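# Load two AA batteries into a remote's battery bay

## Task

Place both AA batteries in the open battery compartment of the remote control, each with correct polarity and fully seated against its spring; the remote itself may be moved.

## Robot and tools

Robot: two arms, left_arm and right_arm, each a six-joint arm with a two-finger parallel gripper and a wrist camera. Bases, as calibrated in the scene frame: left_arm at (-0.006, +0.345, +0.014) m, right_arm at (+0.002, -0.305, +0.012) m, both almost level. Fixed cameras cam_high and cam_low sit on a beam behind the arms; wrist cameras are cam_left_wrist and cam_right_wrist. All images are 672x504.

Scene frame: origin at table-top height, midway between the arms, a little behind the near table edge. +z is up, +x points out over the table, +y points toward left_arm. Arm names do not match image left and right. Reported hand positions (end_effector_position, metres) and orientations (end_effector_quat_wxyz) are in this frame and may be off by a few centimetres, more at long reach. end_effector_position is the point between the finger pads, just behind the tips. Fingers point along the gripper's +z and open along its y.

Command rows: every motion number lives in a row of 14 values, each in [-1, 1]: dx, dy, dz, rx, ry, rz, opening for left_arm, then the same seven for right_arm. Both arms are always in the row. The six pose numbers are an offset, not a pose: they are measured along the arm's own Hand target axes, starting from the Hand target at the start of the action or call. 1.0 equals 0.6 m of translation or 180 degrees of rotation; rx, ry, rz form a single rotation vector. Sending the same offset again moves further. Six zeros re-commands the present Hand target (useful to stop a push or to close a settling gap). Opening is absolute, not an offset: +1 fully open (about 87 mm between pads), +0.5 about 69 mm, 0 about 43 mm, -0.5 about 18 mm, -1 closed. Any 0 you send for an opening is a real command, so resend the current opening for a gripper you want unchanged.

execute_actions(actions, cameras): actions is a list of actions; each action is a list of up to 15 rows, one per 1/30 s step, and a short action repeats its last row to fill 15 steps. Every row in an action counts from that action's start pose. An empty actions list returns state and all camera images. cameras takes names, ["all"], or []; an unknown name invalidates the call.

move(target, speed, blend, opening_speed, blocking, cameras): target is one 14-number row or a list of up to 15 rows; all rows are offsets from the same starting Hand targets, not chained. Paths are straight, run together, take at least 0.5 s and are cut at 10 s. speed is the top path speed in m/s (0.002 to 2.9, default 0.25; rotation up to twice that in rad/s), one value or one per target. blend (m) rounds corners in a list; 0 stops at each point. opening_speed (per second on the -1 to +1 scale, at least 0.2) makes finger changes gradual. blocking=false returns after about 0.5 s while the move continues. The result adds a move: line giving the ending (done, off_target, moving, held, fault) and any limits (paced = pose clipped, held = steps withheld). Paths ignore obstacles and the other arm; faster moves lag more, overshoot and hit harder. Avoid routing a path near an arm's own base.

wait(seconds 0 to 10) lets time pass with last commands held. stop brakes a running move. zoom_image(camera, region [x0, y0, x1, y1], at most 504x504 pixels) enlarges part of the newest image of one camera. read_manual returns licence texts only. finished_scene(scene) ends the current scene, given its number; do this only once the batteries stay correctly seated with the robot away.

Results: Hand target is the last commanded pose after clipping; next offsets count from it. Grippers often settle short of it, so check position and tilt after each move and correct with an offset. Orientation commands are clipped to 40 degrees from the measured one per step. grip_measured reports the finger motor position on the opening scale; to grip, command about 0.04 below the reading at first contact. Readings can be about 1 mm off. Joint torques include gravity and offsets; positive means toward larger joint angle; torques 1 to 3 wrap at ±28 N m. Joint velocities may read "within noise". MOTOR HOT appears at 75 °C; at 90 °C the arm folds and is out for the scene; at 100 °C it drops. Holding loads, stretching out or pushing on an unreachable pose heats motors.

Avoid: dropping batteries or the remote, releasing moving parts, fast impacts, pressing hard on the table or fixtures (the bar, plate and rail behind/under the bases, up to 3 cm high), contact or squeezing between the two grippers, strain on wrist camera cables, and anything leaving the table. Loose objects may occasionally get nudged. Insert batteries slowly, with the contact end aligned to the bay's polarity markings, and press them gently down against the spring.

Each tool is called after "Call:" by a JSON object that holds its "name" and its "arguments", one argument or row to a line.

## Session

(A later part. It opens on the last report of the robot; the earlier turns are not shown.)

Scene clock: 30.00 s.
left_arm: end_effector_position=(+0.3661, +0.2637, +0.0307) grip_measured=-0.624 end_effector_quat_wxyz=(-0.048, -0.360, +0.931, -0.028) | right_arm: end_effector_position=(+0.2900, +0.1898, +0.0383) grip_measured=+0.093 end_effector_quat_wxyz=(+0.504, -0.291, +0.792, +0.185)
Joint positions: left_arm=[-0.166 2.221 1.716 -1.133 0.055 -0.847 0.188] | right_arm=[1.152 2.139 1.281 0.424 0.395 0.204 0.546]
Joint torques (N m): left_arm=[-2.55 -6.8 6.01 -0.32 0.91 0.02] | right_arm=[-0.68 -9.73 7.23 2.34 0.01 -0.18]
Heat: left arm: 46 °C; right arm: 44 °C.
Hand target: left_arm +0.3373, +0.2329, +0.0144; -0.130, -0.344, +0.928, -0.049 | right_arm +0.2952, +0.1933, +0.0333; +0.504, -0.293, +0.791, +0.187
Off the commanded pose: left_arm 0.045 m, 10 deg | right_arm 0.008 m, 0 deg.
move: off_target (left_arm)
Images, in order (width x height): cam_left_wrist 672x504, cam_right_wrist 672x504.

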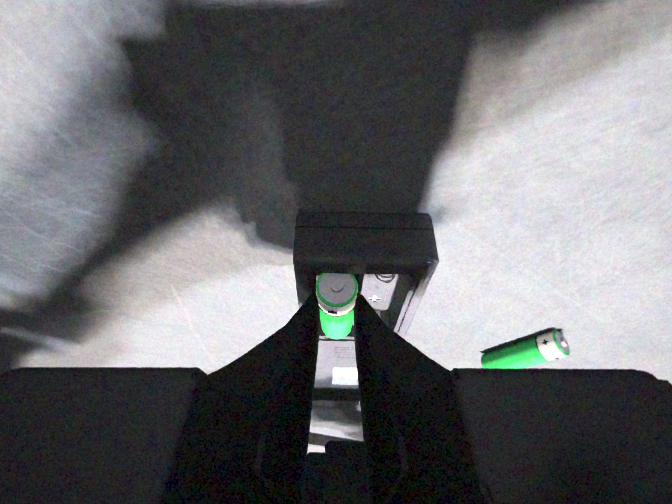

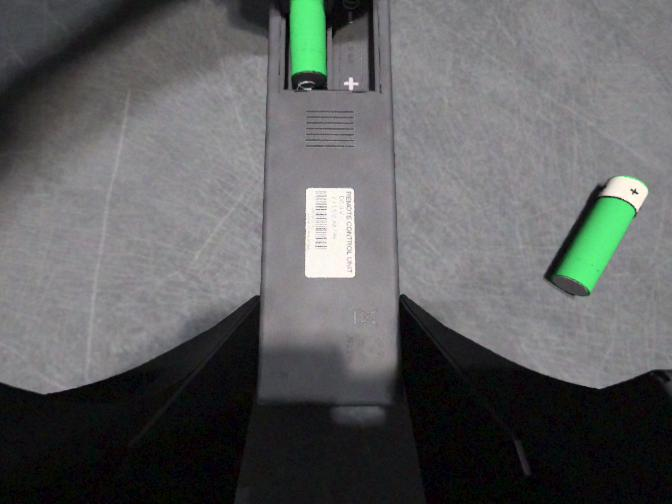

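Call:
{"name": "move", "arguments": {
  "target": [
    [0.006,0.0,0.022,0,0.02,0,-0.7,0,0,0,0,0,0,0.0]
  ],
  "speed": 0.06,
  "cameras": ["cam_left_wrist","cam_right_wrist"]
}}

Call:
{"name": "zoom_image", "arguments": {
  "camera": "cam_left_wrist",
  "region": [236, 180, 436, 390]
}}

Call:
{"name": "zoom_image", "arguments": {
  "camera": "cam_right_wrist",
  "region": [240, 0, 420, 120]
}}

Scene clock: 31.27 s.
left_arm: end_effector_position=(+0.3660, +0.2637, +0.0299) grip_measured=-0.624 end_effector_quat_wxyz=(-0.065, -0.360, +0.930, -0.042) | right_arm: end_effector_position=(+0.2899, +0.1898, +0.0382) grip_measured=+0.093 end_effector_quat_wxyz=(+0.504, -0.292, +0.792, +0.185)
Joint positions: left_arm=[-0.15 2.241 1.736 -1.152 0.093 -0.83 0.188] | right_arm=[1.152 2.139 1.281 0.423 0.395 0.204 0.546]
Joint torques (N m): left_arm=[-3.14 -4.94 3.9 -0.21 0.97 0.02] | right_arm=[-0.7 -9.73 7.23 2.35 0.01 -0.18]
Heat: left arm: 46 °C; right arm: 44 °C.
Hand target: left_arm +0.3319, +0.2283, +0.0026; -0.160, -0.343, +0.924, -0.059 | right_arm +0.2952, +0.1933, +0.0333; +0.504, -0.294, +0.791, +0.187
Off the commanded pose: left_arm 0.056 m, 11 deg | right_arm 0.008 m, 0 deg.
move: off_target (left_arm)
Images, in order (width x height): cam_left_wrist 672x504, cam_right_wrist 672x504.

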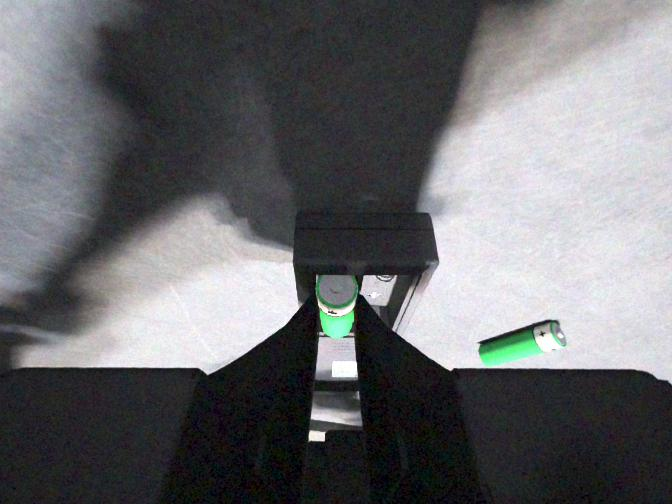

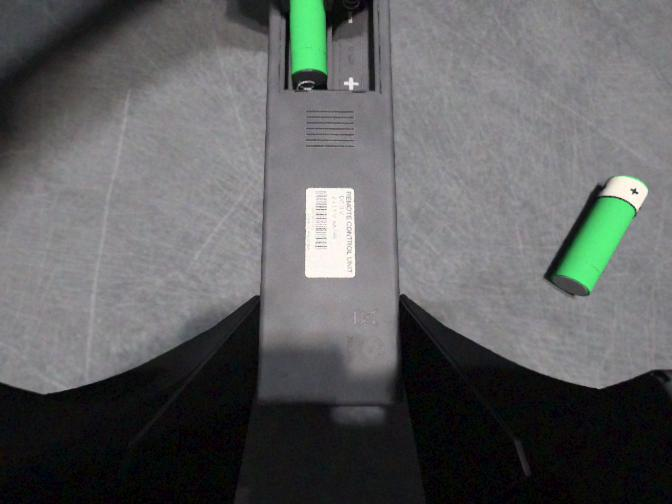

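Scaled by 2.400 from the camera's 672x504 image, which has a finer 960x720 frame.

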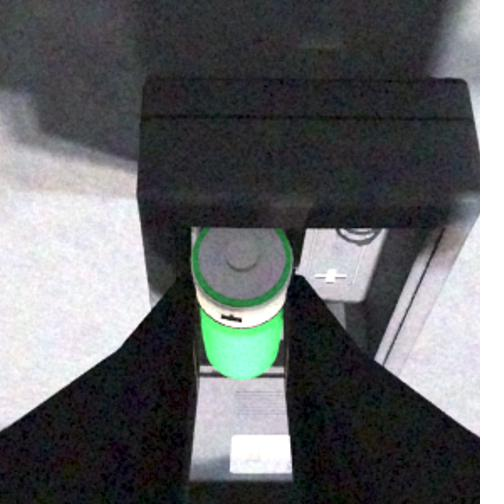

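Scaled by 2.800 from the camera's 672x504 image, which has a finer 960x720 frame.

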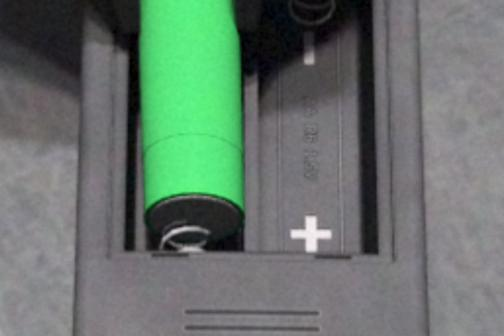

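Call:
{"name": "move", "arguments": {
  "target": [
    [-0.028,0,-0.0453,0,0,0,-0.7,0,0,0,0,0,0,0.0],
    [-0.028,0,-0.0453,0,0,0,-0.4,0,0,0,0,0,0,0.0],
    [-0.0,0,-0.124,0,0,0,-0.4,0,0,0,0,0,0,0.0],
    [-0.02,0,-0.13,0,-0.107,0,-0.8,0,0,0,0,0,0,0.0]
  ],
  "speed": 0.1,
  "opening_speed": 0.8,
  "cameras": ["cam_left_wrist","cam_right_wrist"]
}}

Call:
{"name": "zoom_image", "arguments": {
  "camera": "cam_left_wrist",
  "region": [236, 120, 436, 330]
}}

Call:
{"name": "zoom_image", "arguments": {
  "camera": "cam_right_wrist",
  "region": [240, 0, 420, 120]
}}

Scene clock: 37.50 s.
left_arm: end_effector_position=(+0.3592, +0.2552, +0.0662) grip_measured=-0.800 end_effector_quat_wxyz=(-0.019, -0.348, +0.937, +0.002) | right_arm: end_effector_position=(+0.2904, +0.1909, +0.0382) grip_measured=+0.093 end_effector_quat_wxyz=(+0.505, -0.292, +0.790, +0.188)
Joint positions: left_arm=[-0.228 2.149 1.757 -1.224 -0.023 -0.884 0.1] | right_arm=[1.151 2.142 1.281 0.433 0.391 0.201 0.546]
Joint torques (N m): left_arm=[-0.79 -14.9 6.38 0.48 -0.29 -0.04] | right_arm=[-0.61 -10.09 7.23 2.23 0.04 -0.14]
Heat: left arm: 48 °C; right arm: 45 °C.
Hand target: left_arm +0.3603, +0.2527, +0.0722; -0.003, -0.348, +0.938, -0.001 | right_arm +0.2951, +0.1933, +0.0334; +0.504, -0.293, +0.791, +0.187
Off the commanded pose: left_arm 0.006 m, 2 deg | right_arm 0.007 m, 0 deg.
move: done; target 2's new opening was sent with left_arm's hand 0.028 m and 6 deg from that target
Images, in order (width x height): cam_left_wrist 672x504, cam_right_wrist 672x504.

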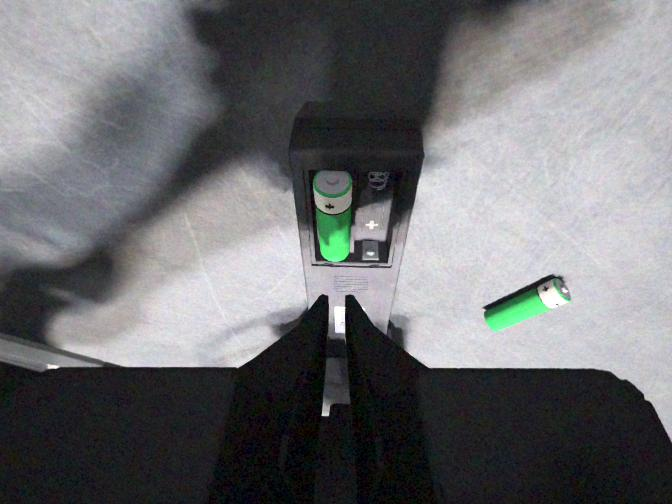

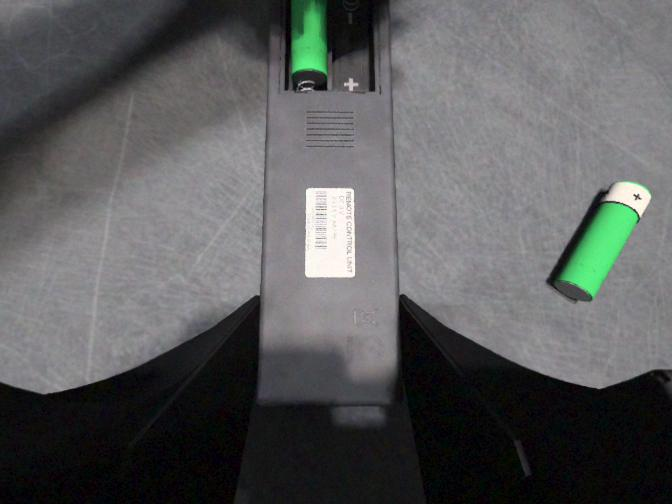

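Scaled by 2.400 from the camera's 672x504 image, which has a finer 960x720 frame.

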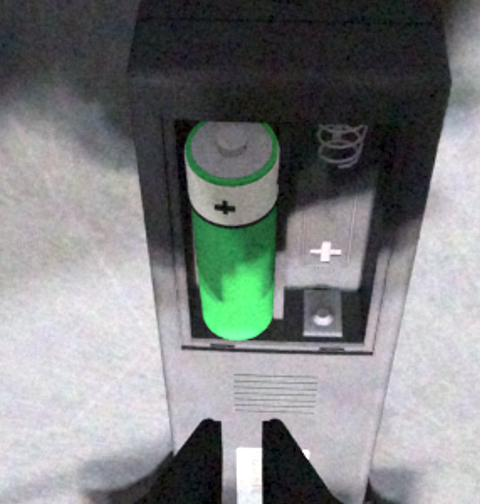

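Scaled by 2.800 from the camera's 672x504 image, which has a finer 960x720 frame.

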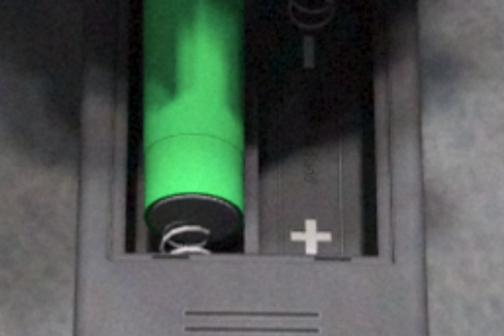

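Call:
{"name": "move", "arguments": {
  "target": [-0.038,0.002,0.017,0,0,0,-0.8,0,0,0,0,0,0,0.0],
  "speed": 0.12,
  "cameras": ["cam_left_wrist"]
}}

Call:
{"name": "zoom_image", "arguments": {
  "camera": "cam_left_wrist",
  "region": [236, 120, 436, 330]
}}

Scene clock: 40.20 s.
left_arm: end_effector_position=(+0.3644, +0.2693, +0.0610) grip_measured=-0.800 end_effector_quat_wxyz=(-0.020, -0.353, +0.935, +0.003) | right_arm: end_effector_position=(+0.2904, +0.1909, +0.0382) grip_measured=+0.093 end_effector_quat_wxyz=(+0.505, -0.292, +0.790, +0.188)
Joint positions: left_arm=[-0.191 2.165 1.764 -1.217 -0.026 -0.859 0.1] | right_arm=[1.151 2.142 1.281 0.433 0.391 0.201 0.546]
Joint torques (N m): left_arm=[-0.12 -10.63 11.34 0.47 -0.28 0.16] | right_arm=[-0.61 -10.07 7.24 2.24 0.05 -0.14]
Heat: left arm: 49 °C; right arm: 45 °C.
Hand target: left_arm +0.3767, +0.2685, +0.0617; -0.003, -0.348, +0.938, -0.001 | right_arm +0.2951, +0.1933, +0.0334; +0.504, -0.293, +0.791, +0.187
Off the commanded pose: left_arm 0.012 m, 2 deg | right_arm 0.007 m, 0 deg.
move: off_target (left_arm)
Images, in order (width x height): cam_left_wrist 672x504.

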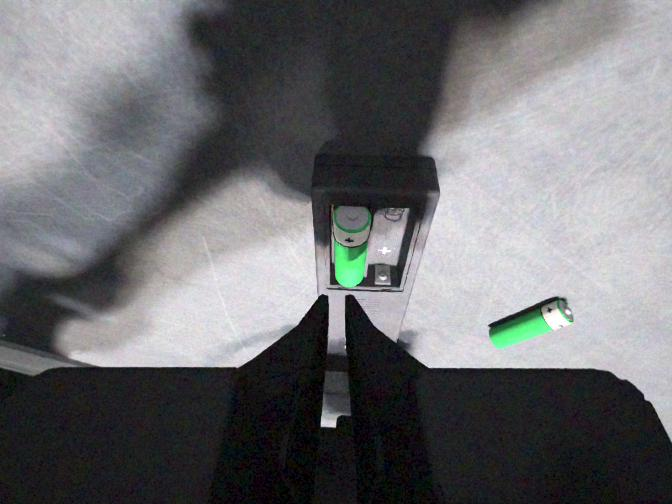

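Scaled by 2.400 from the camera's 672x504 image, which has a finer 960x720 frame.

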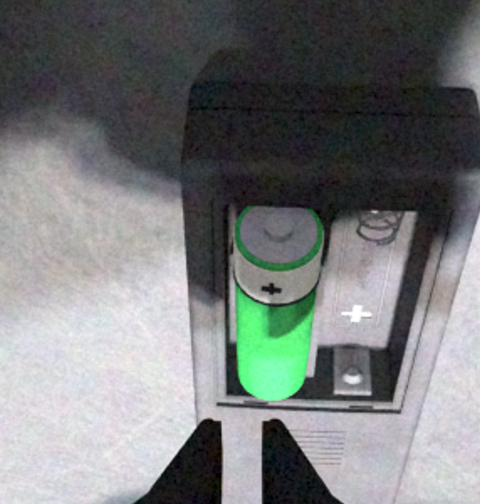

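Call:
{"name": "move", "arguments": {
  "target": [0.0,-0.012,0,0,0,0,-0.8,0,0,0,0,0,0,0],
  "speed": 0.05,
  "cameras": ["cam_left_wrist"]
}}

Scene clock: 42.40 s.
left_arm: end_effector_position=(+0.3733, +0.2674, +0.0611) grip_measured=-0.800 end_effector_quat_wxyz=(-0.014, -0.352, +0.936, -0.001) | right_arm: end_effector_position=(+0.2904, +0.1909, +0.0382) grip_measured=+0.093 end_effector_quat_wxyz=(+0.505, -0.292, +0.790, +0.188)
Joint positions: left_arm=[-0.193 2.187 1.801 -1.217 -0.026 -0.858 0.1] | right_arm=[1.151 2.142 1.281 0.433 0.391 0.201 0.546]
Joint torques (N m): left_arm=[-0.83 -10.71 11.37 0.35 -0.27 0.05] | right_arm=[-0.59 -10.09 7.25 2.23 0.05 -0.14]
Heat: left arm: 50 °C; right arm: 45 °C.
Hand target: left_arm +0.3813, +0.2630, +0.0617; -0.003, -0.348, +0.938, -0.001 | right_arm +0.2951, +0.1933, +0.0334; +0.504, -0.293, +0.791, +0.187
Off the commanded pose: left_arm 0.009 m, 1 deg | right_arm 0.007 m, 0 deg.
move: done
Images, in order (width x height): cam_left_wrist 672x504.

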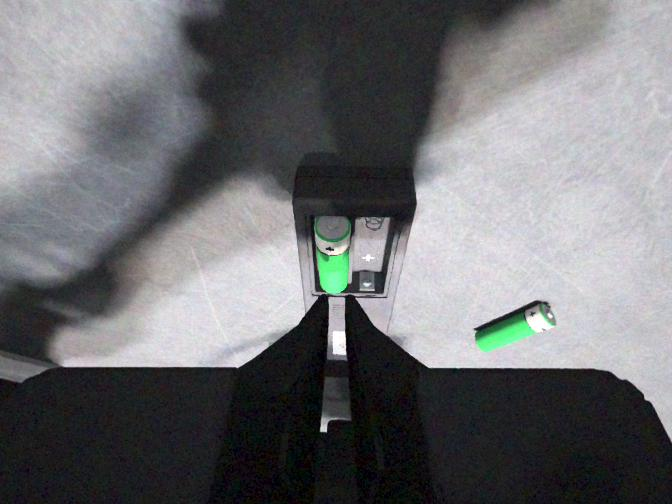

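Call:
{"name": "move", "arguments": {
  "target": [
    [0.0,0.003,0.028,0,0,0,-0.8,0,0,0,0,0,0,0],
    [0.012,0.003,0.068,0,0,0,-0.8,0,0,0,0,0,0,0]
  ],
  "speed": 0.05,
  "cameras": ["cam_left_wrist","cam_right_wrist"]
}}

Scene clock: 44.67 s.
left_arm: end_effector_position=(+0.3787, +0.2583, +0.0327) grip_measured=-0.800 end_effector_quat_wxyz=(+0.003, -0.348, +0.938, -0.015) | right_arm: end_effector_position=(+0.2900, +0.1916, +0.0383) grip_measured=+0.093 end_effector_quat_wxyz=(+0.505, -0.294, +0.789, +0.189)
Joint positions: left_arm=[-0.207 2.194 1.701 -1.067 -0.018 -0.861 0.1] | right_arm=[1.151 2.142 1.281 0.435 0.386 0.198 0.546]
Joint torques (N m): left_arm=[-0.27 -10.54 6.28 0.55 -0.34 0] | right_arm=[-0.58 -10.1 7.24 2.22 0.1 -0.11]
Heat: left arm: 50 °C; right arm: 46 °C.
Hand target: left_arm +0.3746, +0.2595, +0.0210; -0.003, -0.348, +0.938, -0.001 | right_arm +0.2952, +0.1933, +0.0334; +0.504, -0.293, +0.791, +0.187
Off the commanded pose: left_arm 0.013 m, 2 deg | right_arm 0.007 m, 0 deg.
move: off_target (left_arm)
Images, in order (width x height): cam_left_wrist 672x504, cam_right_wrist 672x504.

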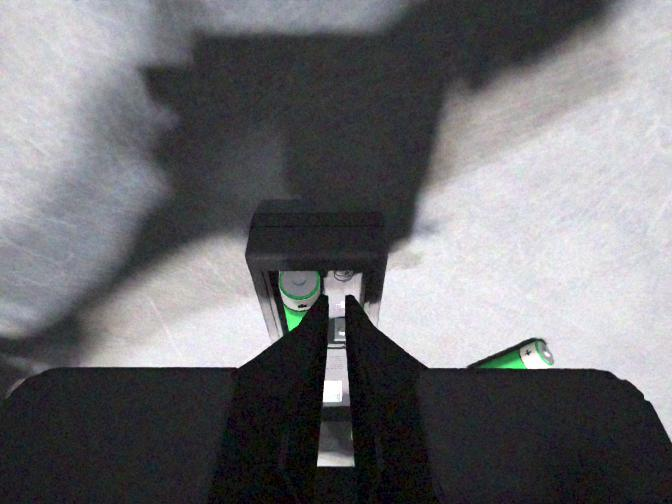

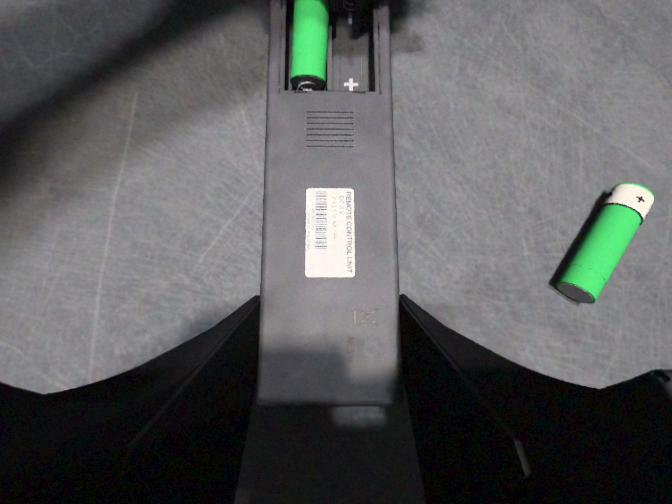

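Call:
{"name": "move", "arguments": {
  "target": [0.0,0.0,-0.06,0,0,0,-0.8,0,0,0,0,0,0,0],
  "speed": 0.06,
  "cameras": ["cam_left_wrist"]
}}

Call:
{"name": "zoom_image", "arguments": {
  "camera": "cam_left_wrist",
  "region": [236, 120, 436, 330]
}}

Scene clock: 46.20 s.
left_arm: end_effector_position=(+0.3690, +0.2613, +0.0450) grip_measured=-0.800 end_effector_quat_wxyz=(-0.017, -0.347, +0.938, +0.000) | right_arm: end_effector_position=(+0.2899, +0.1918, +0.0384) grip_measured=+0.093 end_effector_quat_wxyz=(+0.504, -0.295, +0.789, +0.190)
Joint positions: left_arm=[-0.207 2.194 1.746 -1.162 -0.024 -0.861 0.1] | right_arm=[1.151 2.142 1.281 0.435 0.384 0.197 0.546]
Joint torques (N m): left_arm=[-0.5 -13.71 11.08 0.08 -0.29 -0.02] | right_arm=[-0.59 -10.11 7.27 2.22 0.11 -0.1]
Heat: left arm: 50 °C; right arm: 46 °C.
Hand target: left_arm +0.3748, +0.2597, +0.0570; -0.003, -0.348, +0.938, -0.001 | right_arm +0.2952, +0.1933, +0.0334; +0.504, -0.293, +0.791, +0.187
Off the commanded pose: left_arm 0.013 m, 2 deg | right_arm 0.007 m, 0 deg.
move: off_target (left_arm)
Images, in order (width x height): cam_left_wrist 672x504.

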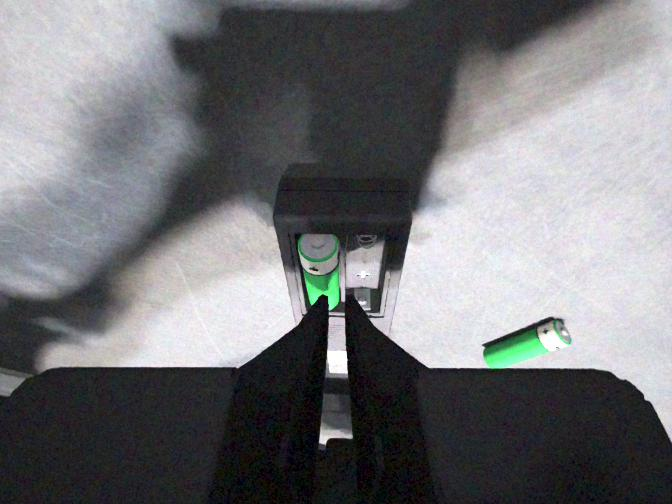

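Scaled by 2.400 from the camera's 672x504 image, which has a finer 960x720 frame.

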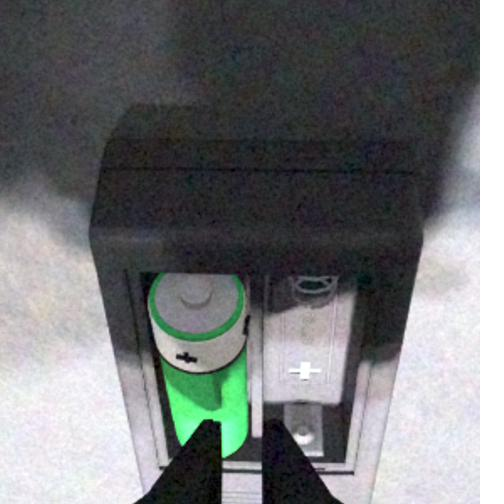

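Call:
{"name": "move", "arguments": {
  "target": [0.0,0.018,-0.03,0,0,0,-0.8,0,0,0,0,0,0,0],
  "speed": 0.06,
  "cameras": ["cam_left_wrist"]
}}

Call:
{"name": "zoom_image", "arguments": {
  "camera": "cam_left_wrist",
  "region": [236, 120, 436, 330]
}}

Scene clock: 47.43 s.
left_arm: end_effector_position=(+0.3608, +0.2664, +0.0582) grip_measured=-0.800 end_effector_quat_wxyz=(-0.024, -0.351, +0.936, +0.004) | right_arm: end_effector_position=(+0.2899, +0.1918, +0.0384) grip_measured=+0.093 end_effector_quat_wxyz=(+0.504, -0.295, +0.789, +0.190)
Joint positions: left_arm=[-0.199 2.162 1.746 -1.209 -0.025 -0.861 0.1] | right_arm=[1.151 2.142 1.281 0.435 0.384 0.197 0.546]
Joint torques (N m): left_arm=[0.08 -14.68 11.33 0.07 -0.28 0.15] | right_arm=[-0.58 -10.09 7.25 2.22 0.11 -0.1]
Heat: left arm: 51 °C; right arm: 46 °C.
Hand target: left_arm +0.3678, +0.2680, +0.0750; -0.003, -0.348, +0.938, -0.001 | right_arm +0.2952, +0.1933, +0.0334; +0.504, -0.293, +0.791, +0.187
Off the commanded pose: left_arm 0.018 m, 2 deg | right_arm 0.007 m, 0 deg.
move: off_target (left_arm)
Images, in order (width x height): cam_left_wrist 672x504.

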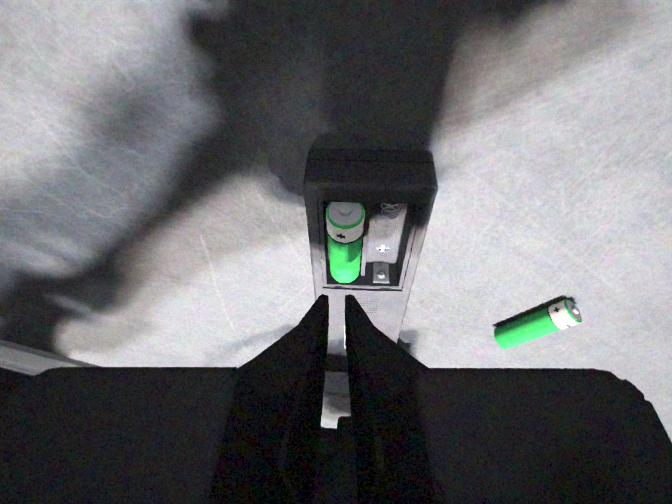

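Scaled by 2.400 from the camera's 672x504 image, which has a finer 960x720 frame.

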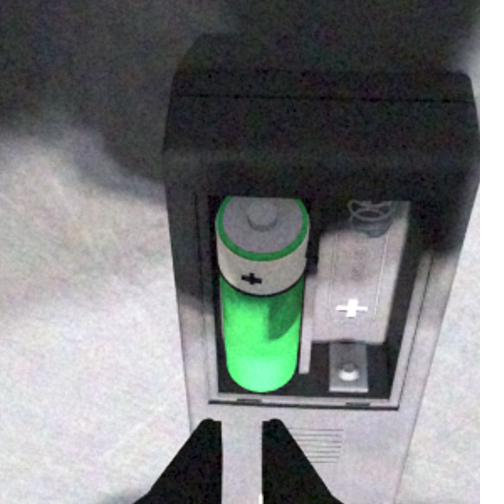

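Call:
{"name": "move", "arguments": {
  "target": [0.009,0.0,0.048,0,0,0,-0.8,0,0,0,0,0,0,0],
  "speed": 0.05,
  "cameras": ["cam_left_wrist"]
}}

Call:
{"name": "zoom_image", "arguments": {
  "camera": "cam_left_wrist",
  "region": [236, 150, 436, 360]
}}

Scene clock: 53.37 s.
left_arm: end_effector_position=(+0.3628, +0.2655, +0.0439) grip_measured=-0.800 end_effector_quat_wxyz=(-0.015, -0.351, +0.936, -0.001) | right_arm: end_effector_position=(+0.2899, +0.1918, +0.0384) grip_measured=+0.093 end_effector_quat_wxyz=(+0.504, -0.295, +0.789, +0.190)
Joint positions: left_arm=[-0.199 2.162 1.69 -1.134 -0.025 -0.861 0.1] | right_arm=[1.151 2.142 1.281 0.435 0.384 0.197 0.546]
Joint torques (N m): left_arm=[-0.51 -13.93 6.38 0.51 -0.28 0.06] | right_arm=[-0.58 -10.09 7.24 2.22 0.12 -0.1]
Heat: left arm: 52 °C; right arm: 47 °C.
Hand target: left_arm +0.3636, +0.2643, +0.0463; -0.003, -0.348, +0.938, -0.001 | right_arm +0.2952, +0.1933, +0.0334; +0.504, -0.293, +0.791, +0.187
Off the commanded pose: left_arm 0.003 m, 1 deg | right_arm 0.007 m, 0 deg.
move: done
Images, in order (width x height): cam_left_wrist 672x504.

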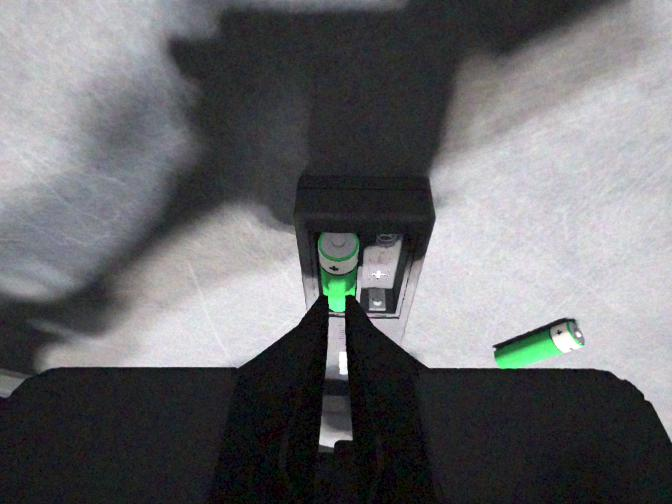

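Scaled by 2.400 from the camera's 672x504 image, which has a finer 960x720 frame.

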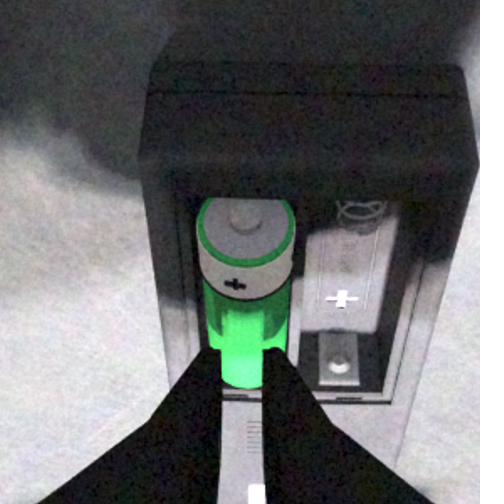

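Call:
{"name": "move", "arguments": {
  "target": [
    [0.0,0.0,0.03,0,0,0,-0.8,0,0,0,0,0,0,0],
    [0.015,0.0,0.075,0,0,0,-0.8,0,0,0,0,0,0,0]
  ],
  "speed": 0.05,
  "cameras": ["cam_left_wrist","cam_right_wrist"]
}}

Call:
{"name": "zoom_image", "arguments": {
  "camera": "cam_left_wrist",
  "region": [236, 170, 436, 380]
}}

Scene clock: 55.23 s.
left_arm: end_effector_position=(+0.3590, +0.2615, +0.0318) grip_measured=-0.799 end_effector_quat_wxyz=(+0.001, -0.349, +0.937, -0.015) | right_arm: end_effector_position=(+0.2899, +0.1918, +0.0384) grip_measured=+0.093 end_effector_quat_wxyz=(+0.504, -0.295, +0.789, +0.190)
Joint positions: left_arm=[-0.205 2.122 1.58 -1.022 -0.014 -0.862 0.101] | right_arm=[1.151 2.142 1.281 0.435 0.384 0.197 0.546]
Joint torques (N m): left_arm=[-1.09 -7.06 2.85 1.25 -0.37 -0.07] | right_arm=[-0.57 -10.1 7.25 2.22 0.11 -0.1]
Heat: left arm: 52 °C; right arm: 47 °C.
Hand target: left_arm +0.3566, +0.2582, +0.0013; -0.003, -0.348, +0.937, -0.001 | right_arm +0.2952, +0.1933, +0.0334; +0.504, -0.293, +0.791, +0.187
Off the commanded pose: left_arm 0.031 m, 2 deg | right_arm 0.007 m, 0 deg.
move: off_target (left_arm)
Images, in order (width x height): cam_left_wrist 672x504, cam_right_wrist 672x504.

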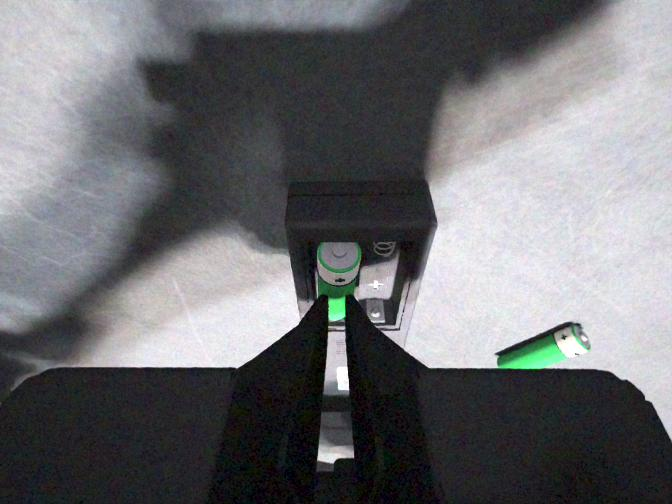

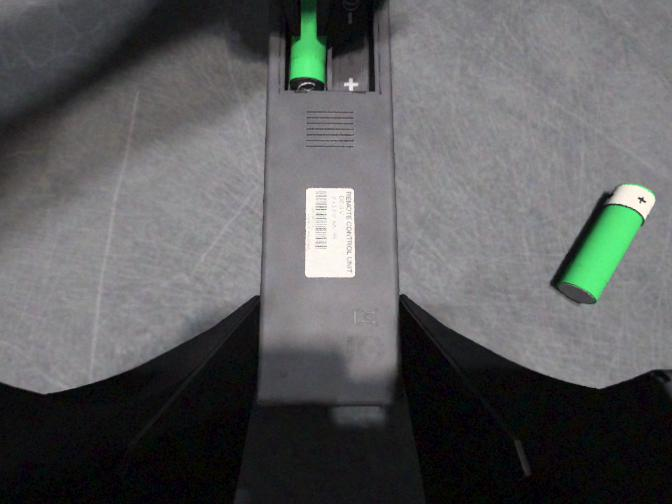

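Scaled by 2.400 from the camera's 672x504 image, which has a finer 960x720 frame.

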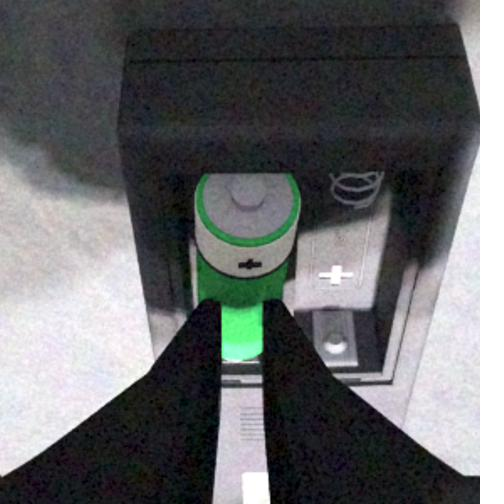

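Call:
{"name": "move", "arguments": {
  "target": [0.035,0.0,0.04,0,0,0,-0.8,0,0,0,0,0,0,0],
  "speed": 0.05,
  "cameras": ["cam_left_wrist","cam_right_wrist"]
}}

Call:
{"name": "zoom_image", "arguments": {
  "camera": "cam_left_wrist",
  "region": [236, 170, 436, 380]
}}

Scene clock: 56.50 s.
left_arm: end_effector_position=(+0.3463, +0.2505, +0.0267) grip_measured=-0.798 end_effector_quat_wxyz=(+0.011, -0.349, +0.937, -0.025) | right_arm: end_effector_position=(+0.2899, +0.1918, +0.0384) grip_measured=+0.093 end_effector_quat_wxyz=(+0.504, -0.295, +0.789, +0.190)
Joint positions: left_arm=[-0.234 2.065 1.47 -0.943 -0.008 -0.89 0.101] | right_arm=[1.151 2.142 1.281 0.435 0.384 0.197 0.546]
Joint torques (N m): left_arm=[-1.81 -2.8 1.24 1.6 -0.43 -0.14] | right_arm=[-0.57 -10.09 7.24 2.22 0.12 -0.1]
Heat: left arm: 52 °C; right arm: 47 °C.
Hand target: left_arm +0.3406, +0.2444, -0.0226; -0.003, -0.348, +0.938, -0.001 | right_arm +0.2952, +0.1933, +0.0334; +0.504, -0.293, +0.791, +0.187
Off the commanded pose: left_arm 0.050 m, 3 deg | right_arm 0.007 m, 0 deg.
move: off_target (left_arm)
Images, in order (width x height): cam_left_wrist 672x504, cam_right_wrist 672x504.

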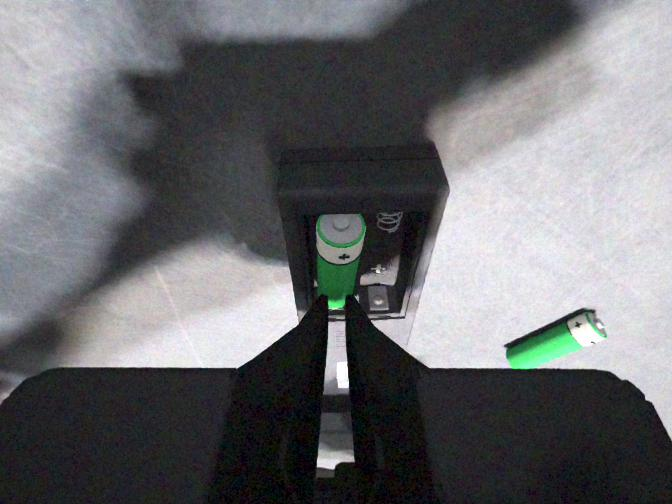

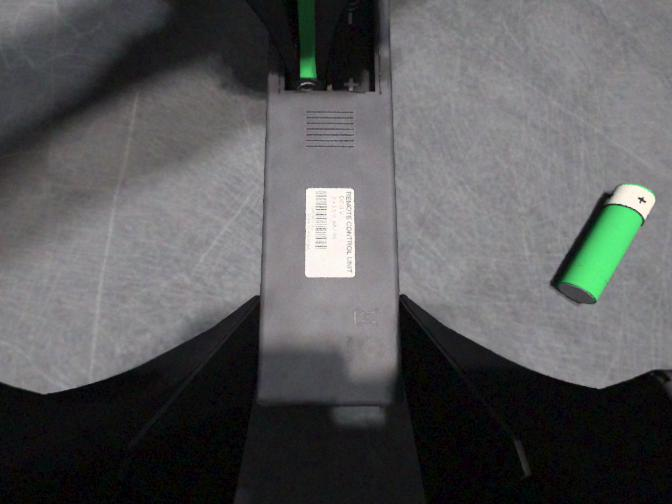

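Scaled by 2.400 from the camera's 672x504 image, which has a finer 960x720 frame.

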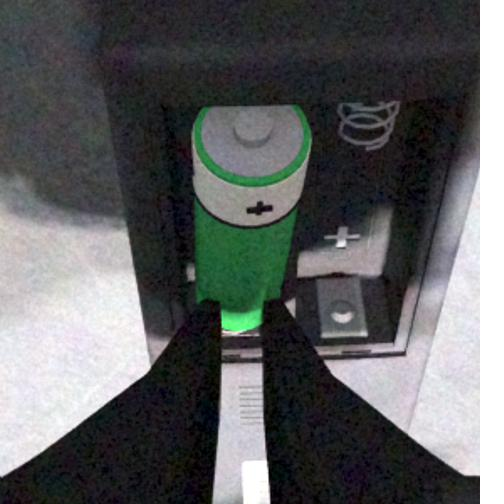

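Call:
{"name": "move", "arguments": {
  "target": [
    [-0.02,0.0,-0.12,0,0,0,-0.8,0,0,0,0,0,0,0],
    [-0.035,0.0,-0.12,0,0,0,-0.8,0,0,0,0,0,0,0]
  ],
  "speed": 0.08,
  "cameras": ["cam_left_wrist","cam_right_wrist"]
}}

Call:
{"name": "zoom_image", "arguments": {
  "camera": "cam_left_wrist",
  "region": [236, 120, 436, 330]
}}

Call:
{"name": "zoom_image", "arguments": {
  "camera": "cam_right_wrist",
  "region": [240, 0, 420, 120]
}}

Scene clock: 58.90 s.
left_arm: end_effector_position=(+0.3529, +0.2573, +0.0479) grip_measured=-0.800 end_effector_quat_wxyz=(-0.005, -0.353, +0.936, -0.006) | right_arm: end_effector_position=(+0.2899, +0.1918, +0.0384) grip_measured=+0.093 end_effector_quat_wxyz=(+0.504, -0.295, +0.789, +0.190)
Joint positions: left_arm=[-0.223 2.101 1.613 -1.094 -0.024 -0.889 0.1] | right_arm=[1.151 2.142 1.281 0.435 0.384 0.197 0.546]
Joint torques (N m): left_arm=[0.05 -9.96 11.17 0.2 -0.29 0.18] | right_arm=[-0.58 -10.09 7.25 2.22 0.11 -0.1]
Heat: left arm: 51 °C; right arm: 47 °C.
Hand target: left_arm +0.3568, +0.2585, +0.0492; -0.003, -0.348, +0.938, -0.001 | right_arm +0.2952, +0.1933, +0.0334; +0.504, -0.293, +0.791, +0.187
Off the commanded pose: left_arm 0.004 m, 1 deg | right_arm 0.007 m, 0 deg.
move: done
Images, in order (width x height): cam_left_wrist 672x504, cam_right_wrist 672x504.

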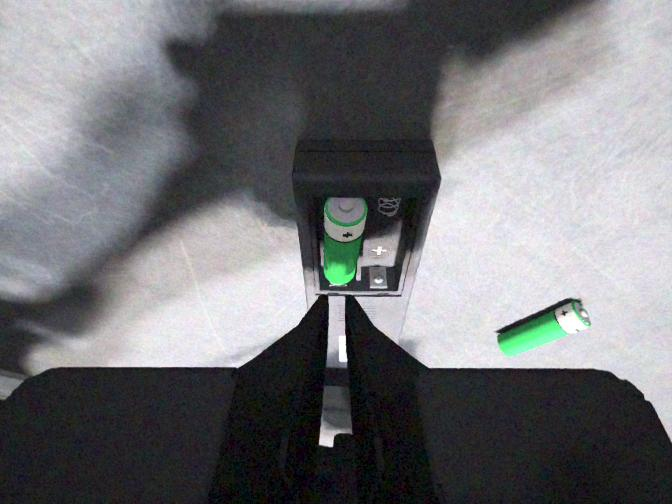

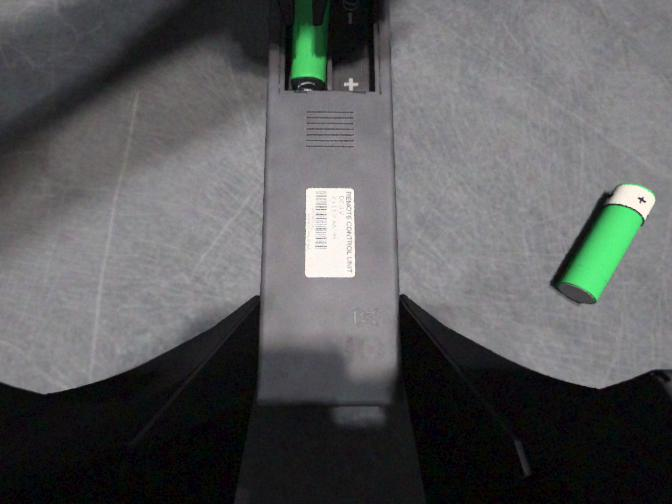

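Scaled by 2.400 from the camera's 672x504 image, which has a finer 960x720 frame.

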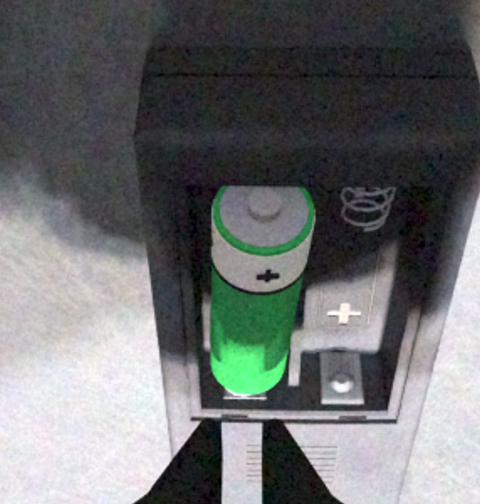

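Scaled by 2.800 from the camera's 672x504 image, which has a finer 960x720 frame.

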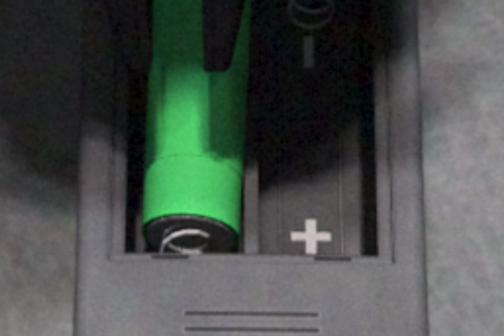

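Call:
{"name": "move", "arguments": {
  "target": [-0.038,-0.004,-0.01,0,0,0,-0.8,0,0,0,0,0,0,0],
  "speed": 0.06,
  "cameras": ["cam_left_wrist","cam_right_wrist"]
}}

Call:
{"name": "zoom_image", "arguments": {
  "camera": "cam_left_wrist",
  "region": [236, 150, 436, 360]
}}

Call:
{"name": "zoom_image", "arguments": {
  "camera": "cam_right_wrist",
  "region": [240, 0, 420, 120]
}}

Scene clock: 60.33 s.
left_arm: end_effector_position=(+0.3722, +0.2704, +0.0540) grip_measured=-0.800 end_effector_quat_wxyz=(-0.004, -0.353, +0.936, -0.006) | right_arm: end_effector_position=(+0.2899, +0.1918, +0.0384) grip_measured=+0.093 end_effector_quat_wxyz=(+0.504, -0.295, +0.789, +0.190)
Joint positions: left_arm=[-0.185 2.162 1.735 -1.154 -0.025 -0.851 0.1] | right_arm=[1.151 2.142 1.281 0.435 0.384 0.197 0.546]
Joint torques (N m): left_arm=[-0.01 -10.52 11.28 0.17 -0.28 0.23] | right_arm=[-0.58 -10.09 7.23 2.22 0.12 -0.1]
Heat: left arm: 52 °C; right arm: 47 °C.
Hand target: left_arm +0.3756, +0.2715, +0.0551; -0.003, -0.348, +0.938, -0.001 | right_arm +0.2952, +0.1933, +0.0334; +0.504, -0.293, +0.791, +0.187
Off the commanded pose: left_arm 0.004 m, 1 deg | right_arm 0.007 m, 0 deg.
move: done
Images, in order (width x height): cam_left_wrist 672x504, cam_right_wrist 672x504.

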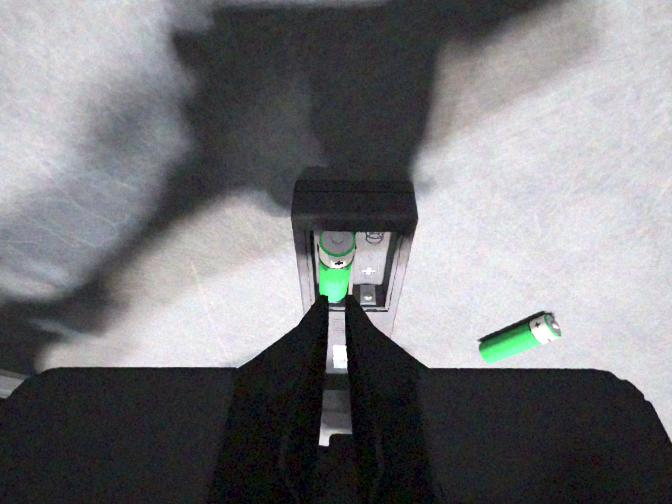

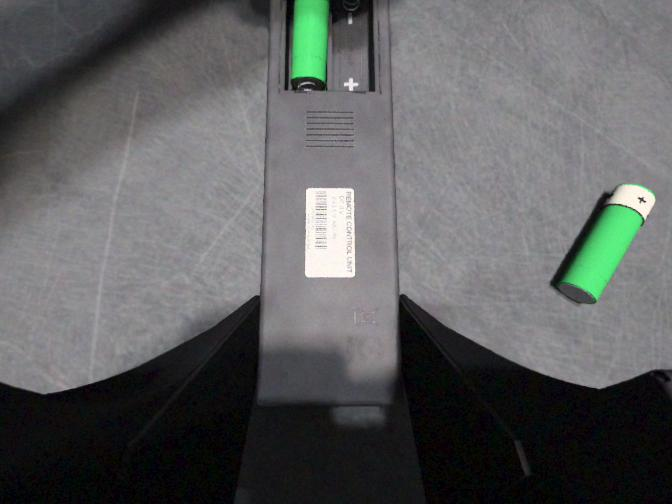

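Scaled by 2.400 from the camera's 672x504 image, which has a finer 960x720 frame.

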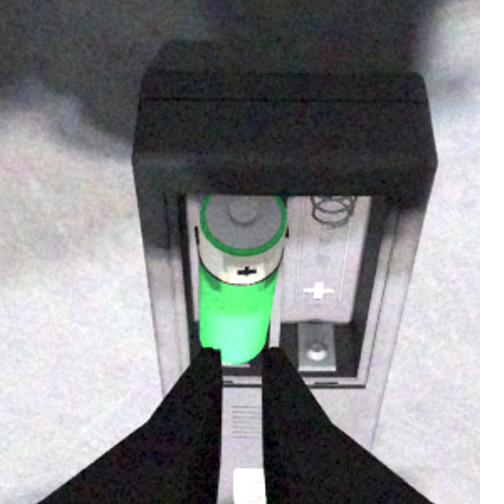

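Scaled by 2.800 from the camera's 672x504 image, which has a finer 960x720 frame.

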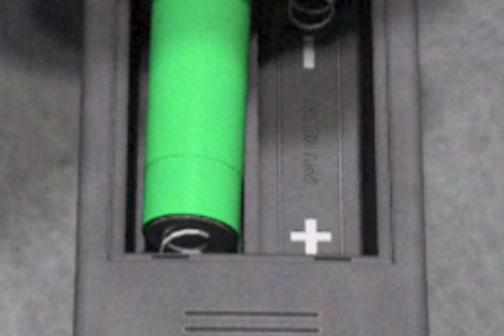

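Call:
{"name": "move", "arguments": {
  "target": [
    [0.006,0.0,0.035,0,0,0,-0.8,0,0,0,0,0,0,0],
    [0.01,0.0,0.12,0,0,0,-0.8,0,0,0,0,0,0,0]
  ],
  "speed": 0.06,
  "cameras": ["cam_left_wrist","cam_right_wrist"]
}}

Call:
{"name": "zoom_image", "arguments": {
  "camera": "cam_left_wrist",
  "region": [236, 150, 436, 360]
}}

Call:
{"name": "zoom_image", "arguments": {
  "camera": "cam_right_wrist",
  "region": [240, 0, 420, 120]
}}

Scene clock: 62.77 s.
left_arm: end_effector_position=(+0.3693, +0.2691, +0.0271) grip_measured=-0.798 end_effector_quat_wxyz=(+0.002, -0.351, +0.936, -0.013) | right_arm: end_effector_position=(+0.2904, +0.1914, +0.0382) grip_measured=+0.093 end_effector_quat_wxyz=(+0.505, -0.295, +0.789, +0.189)
Joint positions: left_arm=[-0.184 2.16 1.624 -1.028 -0.019 -0.845 0.101] | right_arm=[1.15 2.143 1.281 0.435 0.385 0.197 0.546]
Joint torques (N m): left_arm=[-0.47 -4.93 2.11 1.63 -0.36 0.11] | right_arm=[-0.51 -10.11 7.25 2.22 0.11 -0.1]
Heat: left arm: 52 °C; right arm: 47 °C.
Hand target: left_arm +0.3708, +0.2673, -0.0168; -0.003, -0.348, +0.938, -0.001 | right_arm +0.2953, +0.1932, +0.0334; +0.504, -0.293, +0.791, +0.187
Off the commanded pose: left_arm 0.044 m, 2 deg | right_arm 0.007 m, 0 deg.
move: off_target (left_arm)
Images, in order (width x height): cam_left_wrist 672x504, cam_right_wrist 672x504.

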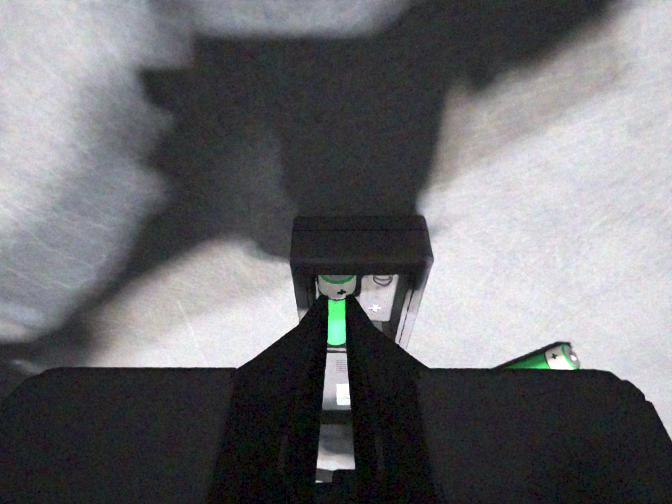

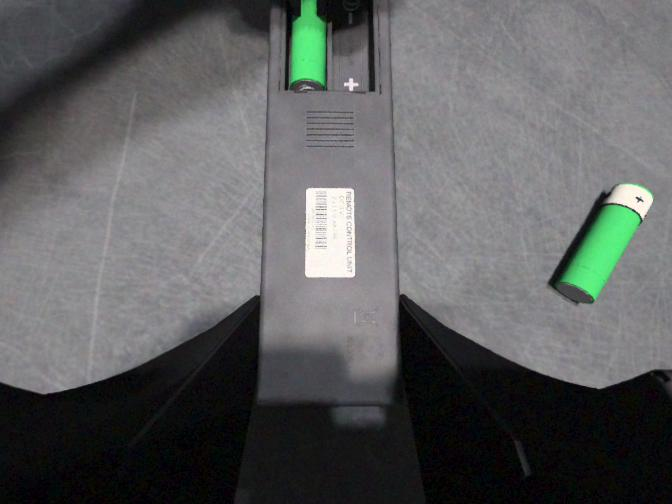

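Scaled by 2.400 from the camera's 672x504 image, which has a finer 960x720 frame.

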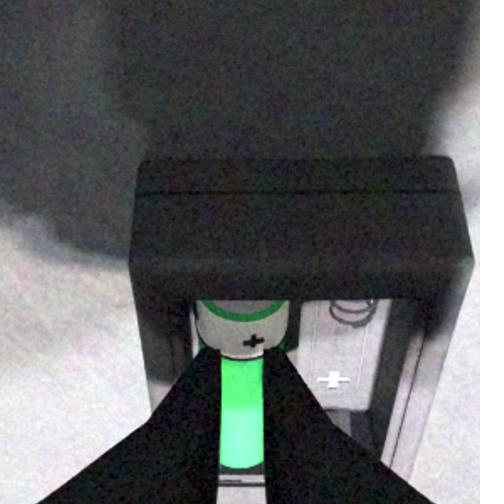

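Scaled by 2.800 from the camera's 672x504 image, which has a finer 960x720 frame.

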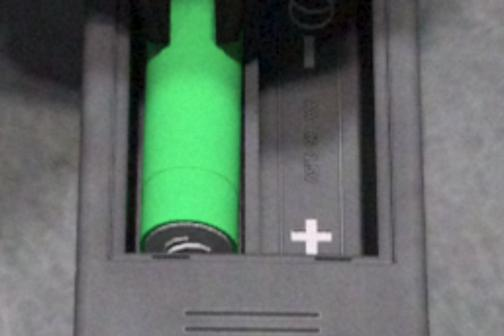

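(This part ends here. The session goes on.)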